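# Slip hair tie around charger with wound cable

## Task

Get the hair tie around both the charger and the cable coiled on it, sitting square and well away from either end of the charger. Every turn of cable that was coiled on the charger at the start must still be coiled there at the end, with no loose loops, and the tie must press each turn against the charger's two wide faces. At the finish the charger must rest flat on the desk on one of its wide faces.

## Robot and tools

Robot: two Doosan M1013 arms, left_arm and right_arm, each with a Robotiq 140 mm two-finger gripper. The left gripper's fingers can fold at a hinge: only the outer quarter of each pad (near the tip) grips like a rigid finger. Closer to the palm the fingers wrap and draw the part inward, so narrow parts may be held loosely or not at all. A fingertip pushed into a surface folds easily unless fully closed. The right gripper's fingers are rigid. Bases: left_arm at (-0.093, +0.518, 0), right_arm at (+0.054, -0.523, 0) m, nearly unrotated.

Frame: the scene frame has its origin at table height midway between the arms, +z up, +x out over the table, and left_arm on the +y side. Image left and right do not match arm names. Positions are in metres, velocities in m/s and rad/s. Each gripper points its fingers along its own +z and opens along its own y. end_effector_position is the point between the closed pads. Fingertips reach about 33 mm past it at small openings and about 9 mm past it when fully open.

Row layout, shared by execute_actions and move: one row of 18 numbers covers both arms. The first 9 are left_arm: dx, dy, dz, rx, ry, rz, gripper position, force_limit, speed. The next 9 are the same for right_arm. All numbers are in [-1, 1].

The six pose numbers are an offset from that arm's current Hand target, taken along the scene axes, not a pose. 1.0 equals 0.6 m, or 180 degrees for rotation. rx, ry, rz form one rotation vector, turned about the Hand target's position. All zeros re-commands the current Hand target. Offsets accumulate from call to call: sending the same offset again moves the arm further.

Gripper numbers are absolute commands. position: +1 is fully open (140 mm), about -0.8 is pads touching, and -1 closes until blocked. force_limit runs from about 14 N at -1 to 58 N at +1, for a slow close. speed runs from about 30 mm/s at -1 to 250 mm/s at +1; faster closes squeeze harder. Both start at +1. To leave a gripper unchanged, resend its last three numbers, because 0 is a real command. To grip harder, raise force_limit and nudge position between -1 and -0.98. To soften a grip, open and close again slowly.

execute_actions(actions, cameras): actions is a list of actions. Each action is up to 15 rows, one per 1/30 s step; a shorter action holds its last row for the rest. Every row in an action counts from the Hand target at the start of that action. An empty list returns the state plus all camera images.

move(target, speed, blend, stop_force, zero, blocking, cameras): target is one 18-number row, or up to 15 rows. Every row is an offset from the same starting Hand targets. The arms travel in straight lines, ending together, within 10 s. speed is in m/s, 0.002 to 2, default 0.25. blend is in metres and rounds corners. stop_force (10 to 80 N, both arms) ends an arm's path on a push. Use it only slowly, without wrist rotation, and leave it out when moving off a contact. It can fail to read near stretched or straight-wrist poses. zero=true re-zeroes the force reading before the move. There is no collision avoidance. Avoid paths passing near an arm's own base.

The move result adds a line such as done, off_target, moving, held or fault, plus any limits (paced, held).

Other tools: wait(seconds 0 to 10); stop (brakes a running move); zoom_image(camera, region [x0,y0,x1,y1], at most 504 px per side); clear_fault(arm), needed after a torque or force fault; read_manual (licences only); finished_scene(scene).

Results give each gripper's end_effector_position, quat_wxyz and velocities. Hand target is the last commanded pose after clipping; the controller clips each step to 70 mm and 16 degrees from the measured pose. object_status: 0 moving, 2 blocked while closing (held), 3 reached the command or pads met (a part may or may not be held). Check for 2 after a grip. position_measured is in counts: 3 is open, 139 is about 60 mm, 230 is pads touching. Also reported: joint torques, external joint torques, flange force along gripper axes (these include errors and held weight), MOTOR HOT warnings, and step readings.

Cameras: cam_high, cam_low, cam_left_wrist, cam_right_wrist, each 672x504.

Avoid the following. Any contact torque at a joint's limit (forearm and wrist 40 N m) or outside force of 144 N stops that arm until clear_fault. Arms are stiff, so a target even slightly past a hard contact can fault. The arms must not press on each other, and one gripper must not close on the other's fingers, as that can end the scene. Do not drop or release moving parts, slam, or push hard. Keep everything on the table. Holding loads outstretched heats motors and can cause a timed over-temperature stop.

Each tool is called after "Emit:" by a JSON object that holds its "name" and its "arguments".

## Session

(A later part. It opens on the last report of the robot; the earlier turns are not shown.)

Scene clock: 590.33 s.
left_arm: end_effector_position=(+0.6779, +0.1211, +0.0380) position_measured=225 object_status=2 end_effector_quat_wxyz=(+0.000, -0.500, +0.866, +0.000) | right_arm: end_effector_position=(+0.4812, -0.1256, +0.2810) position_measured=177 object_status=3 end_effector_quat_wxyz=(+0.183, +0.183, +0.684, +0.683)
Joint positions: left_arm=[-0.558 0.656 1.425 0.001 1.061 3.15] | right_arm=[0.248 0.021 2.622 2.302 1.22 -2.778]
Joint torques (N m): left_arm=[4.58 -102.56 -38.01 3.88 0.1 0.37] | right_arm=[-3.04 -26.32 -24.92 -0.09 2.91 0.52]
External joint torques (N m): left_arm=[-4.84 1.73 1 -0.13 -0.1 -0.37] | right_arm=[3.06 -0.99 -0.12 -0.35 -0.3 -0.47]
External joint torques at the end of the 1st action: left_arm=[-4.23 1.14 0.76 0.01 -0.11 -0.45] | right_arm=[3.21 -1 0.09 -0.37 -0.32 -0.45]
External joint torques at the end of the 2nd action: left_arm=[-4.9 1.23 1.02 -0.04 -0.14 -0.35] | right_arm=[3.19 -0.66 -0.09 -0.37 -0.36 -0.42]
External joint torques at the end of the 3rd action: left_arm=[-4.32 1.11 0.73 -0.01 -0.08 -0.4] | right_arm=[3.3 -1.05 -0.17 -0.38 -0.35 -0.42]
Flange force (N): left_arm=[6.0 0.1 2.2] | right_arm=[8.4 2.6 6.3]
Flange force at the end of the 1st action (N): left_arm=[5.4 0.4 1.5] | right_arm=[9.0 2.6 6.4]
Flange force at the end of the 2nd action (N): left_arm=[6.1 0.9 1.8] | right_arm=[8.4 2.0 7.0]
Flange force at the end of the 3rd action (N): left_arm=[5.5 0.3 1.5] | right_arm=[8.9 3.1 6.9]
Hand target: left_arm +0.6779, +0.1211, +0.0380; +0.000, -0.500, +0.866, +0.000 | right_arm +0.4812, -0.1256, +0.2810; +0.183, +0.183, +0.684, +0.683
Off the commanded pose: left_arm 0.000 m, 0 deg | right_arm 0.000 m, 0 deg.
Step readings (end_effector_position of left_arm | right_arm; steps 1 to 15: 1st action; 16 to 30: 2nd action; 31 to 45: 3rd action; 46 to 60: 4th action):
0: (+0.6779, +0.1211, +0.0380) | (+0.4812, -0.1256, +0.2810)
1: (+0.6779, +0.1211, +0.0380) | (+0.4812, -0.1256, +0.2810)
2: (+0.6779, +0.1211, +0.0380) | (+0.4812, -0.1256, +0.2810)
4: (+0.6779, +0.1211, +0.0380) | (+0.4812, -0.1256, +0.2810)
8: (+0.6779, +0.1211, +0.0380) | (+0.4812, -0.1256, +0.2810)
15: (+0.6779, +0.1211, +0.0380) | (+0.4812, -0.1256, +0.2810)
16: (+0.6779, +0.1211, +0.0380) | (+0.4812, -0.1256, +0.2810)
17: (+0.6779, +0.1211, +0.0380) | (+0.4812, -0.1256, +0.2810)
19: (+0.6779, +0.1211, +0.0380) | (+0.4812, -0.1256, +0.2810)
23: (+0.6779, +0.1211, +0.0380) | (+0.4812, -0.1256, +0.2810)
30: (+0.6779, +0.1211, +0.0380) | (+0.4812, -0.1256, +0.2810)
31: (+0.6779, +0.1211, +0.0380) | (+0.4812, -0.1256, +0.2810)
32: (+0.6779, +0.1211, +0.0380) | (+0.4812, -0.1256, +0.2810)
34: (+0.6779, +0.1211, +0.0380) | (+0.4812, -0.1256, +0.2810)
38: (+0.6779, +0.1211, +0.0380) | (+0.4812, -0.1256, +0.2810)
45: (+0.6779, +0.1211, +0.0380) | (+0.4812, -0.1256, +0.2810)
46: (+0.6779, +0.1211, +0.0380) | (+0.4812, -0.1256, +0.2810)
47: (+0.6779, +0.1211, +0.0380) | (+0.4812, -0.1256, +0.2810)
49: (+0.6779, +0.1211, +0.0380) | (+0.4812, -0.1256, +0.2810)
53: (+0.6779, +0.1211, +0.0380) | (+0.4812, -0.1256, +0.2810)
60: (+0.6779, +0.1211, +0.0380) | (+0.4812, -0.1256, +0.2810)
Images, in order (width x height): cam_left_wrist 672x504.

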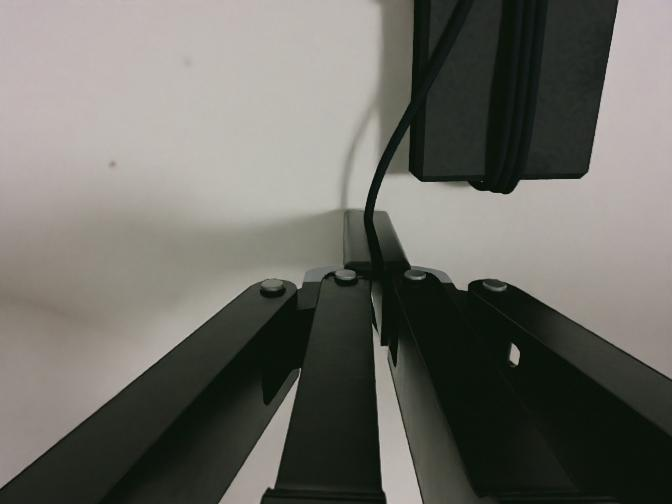

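Emit:
{"name": "move", "arguments": {"target": [[0,0,0.042,0,0,0,-1,-1,-1,0,0,0,0,0,0,-0.38,0.7,-1],[-0.0495,0.0343,0.042,0,0,0,-1,-1,-1,0,0,0,0,0,0,-0.38,0.7,-1],[-0.0495,0.0343,0.002,0,0,0,-1,-1,-1,0,0,0,0,0,0,-0.38,0.7,-1]], "speed": 0.06, "blend": [0.005,0.003,0], "cameras": ["cam_left_wrist"]}}

Emit:
{"name": "zoom_image", "arguments": {"camera": "cam_left_wrist", "region": [200, 0, 520, 320]}}

Scene clock: 601.43 s.
left_arm: end_effector_position=(+0.6482, +0.1417, +0.0392) position_measured=225 object_status=2 end_effector_quat_wxyz=(+0.000, -0.500, +0.866, +0.000) | right_arm: end_effector_position=(+0.4812, -0.1256, +0.2810) position_measured=177 object_status=3 end_effector_quat_wxyz=(+0.183, +0.183, +0.684, +0.683)
Joint positions: left_arm=[-0.554 0.605 1.512 0.001 1.024 3.154] | right_arm=[0.248 0.021 2.622 2.302 1.22 -2.778]
Joint torques (N m): left_arm=[4.94 -97.31 -37.02 3.72 0.15 0.4] | right_arm=[-2.66 -26.32 -24.93 -0.09 2.94 0.51]
External joint torques (N m): left_arm=[-4.38 1.03 0.59 -0.01 -0.16 -0.4] | right_arm=[2.66 -0.91 -0.11 -0.35 -0.34 -0.46]
Flange force (N): left_arm=[5.8 0.1 1.5] | right_arm=[7.4 2.5 5.5]
Hand target: left_arm +0.6482, +0.1416, +0.0392; +0.000, -0.500, +0.866, +0.000 | right_arm +0.4812, -0.1256, +0.2810; +0.183, +0.183, +0.684, +0.683
Off the commanded pose: left_arm 0.000 m, 0 deg | right_arm 0.000 m, 0 deg.
move: done
Images, in order (width x height): cam_left_wrist 672x504.

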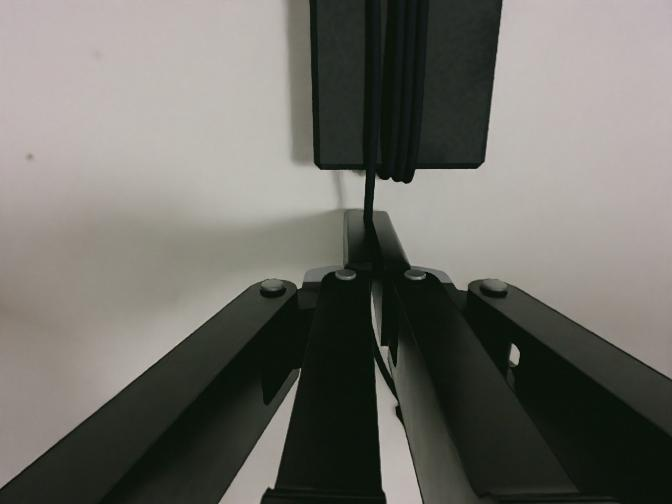

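Scaled by 1.575 from the camera's 672x504 image, which has a finer 960x720 frame.

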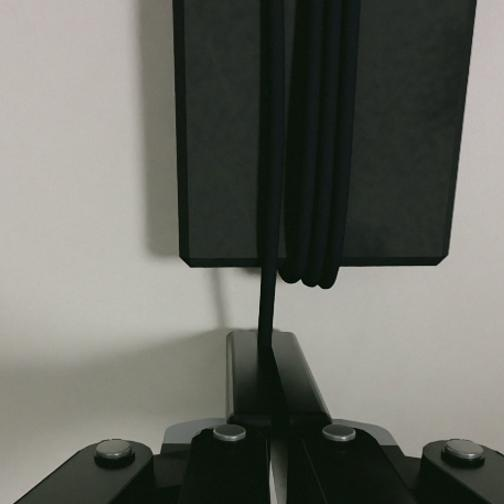

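Emit:
{"name": "move", "arguments": {"target": [[0,0,0,0,0,0,-0.55,-1,-1,0,0,0,0,0,0,-0.38,0.7,-1],[0,0,0.2,0,0,0,-0.55,-1,-1,0,0,0,0,0,0,-0.38,0.7,-1]], "speed": 0.1, "cameras": ["cam_left_wrist","cam_low"]}}

Emit:
{"name": "zoom_image", "arguments": {"camera": "cam_left_wrist", "region": [240, 0, 480, 400]}}

Emit:
{"name": "zoom_image", "arguments": {"camera": "cam_low", "region": [240, 200, 390, 310]}}

Scene clock: 608.30 s.
left_arm: end_effector_position=(+0.6482, +0.1417, +0.1593) position_measured=199 object_status=3 end_effector_quat_wxyz=(+0.000, -0.500, +0.866, +0.000) | right_arm: end_effector_position=(+0.4812, -0.1256, +0.2810) position_measured=177 object_status=3 end_effector_quat_wxyz=(+0.183, +0.183, +0.684, +0.683)
Joint positions: left_arm=[-0.554 0.519 1.415 0.001 1.207 3.154] | right_arm=[0.248 0.021 2.622 2.302 1.22 -2.778]
Joint torques (N m): left_arm=[4.93 -93.77 -40.79 4.09 0.25 0.32] | right_arm=[-2.89 -26.03 -25.13 -0.05 2.97 0.48]
External joint torques (N m): left_arm=[-4.9 1.7 0.86 -0.03 -0.27 -0.32] | right_arm=[3.04 -1.34 0.1 -0.41 -0.36 -0.43]
Flange force (N): left_arm=[6.3 -0.3 2.3] | right_arm=[8.8 3.8 5.4]
Hand target: left_arm +0.6482, +0.1416, +0.1592; +0.000, -0.500, +0.866, +0.000 | right_arm +0.4812, -0.1256, +0.2810; +0.183, +0.183, +0.684, +0.683
Off the commanded pose: left_arm 0.000 m, 0 deg | right_arm 0.000 m, 0 deg.
move: done
Images, in order (width x height): cam_low 672x504, cam_left_wrist 672x504.

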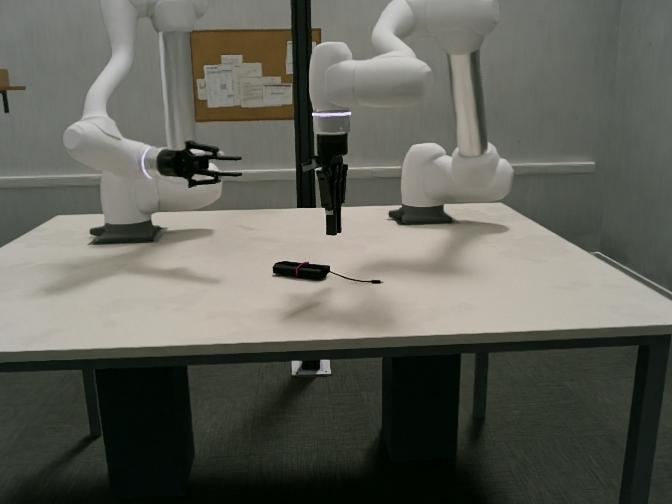

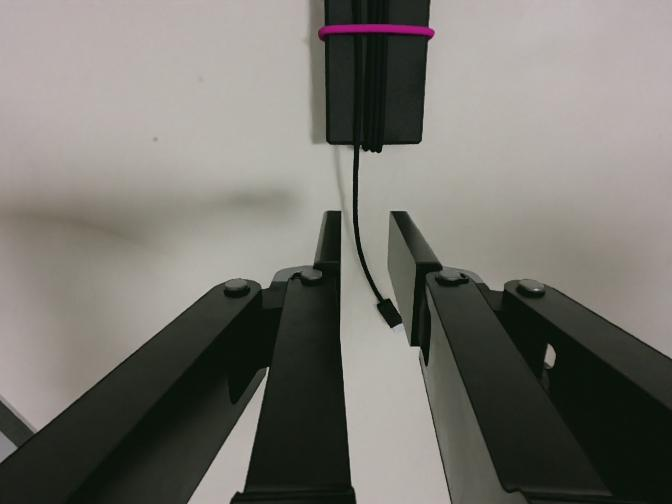

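Scaled by 1.260 from the camera's 672x504 image, which has a finer 960x720 frame.

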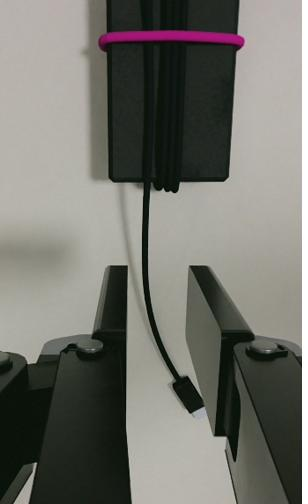

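Scaled by 3.360 from the camera's 672x504 image, which has a finer 960x720 frame.

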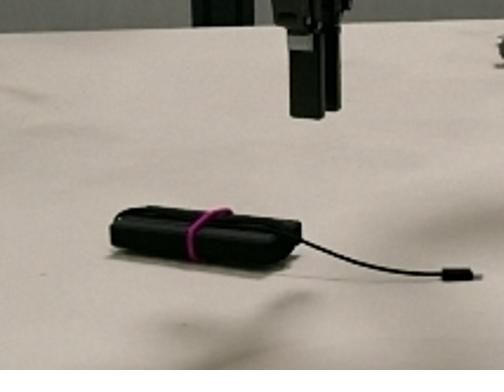

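Emit:
{"name": "finished_scene", "arguments": {"scene": 2}}

The scene is finished: the task was done.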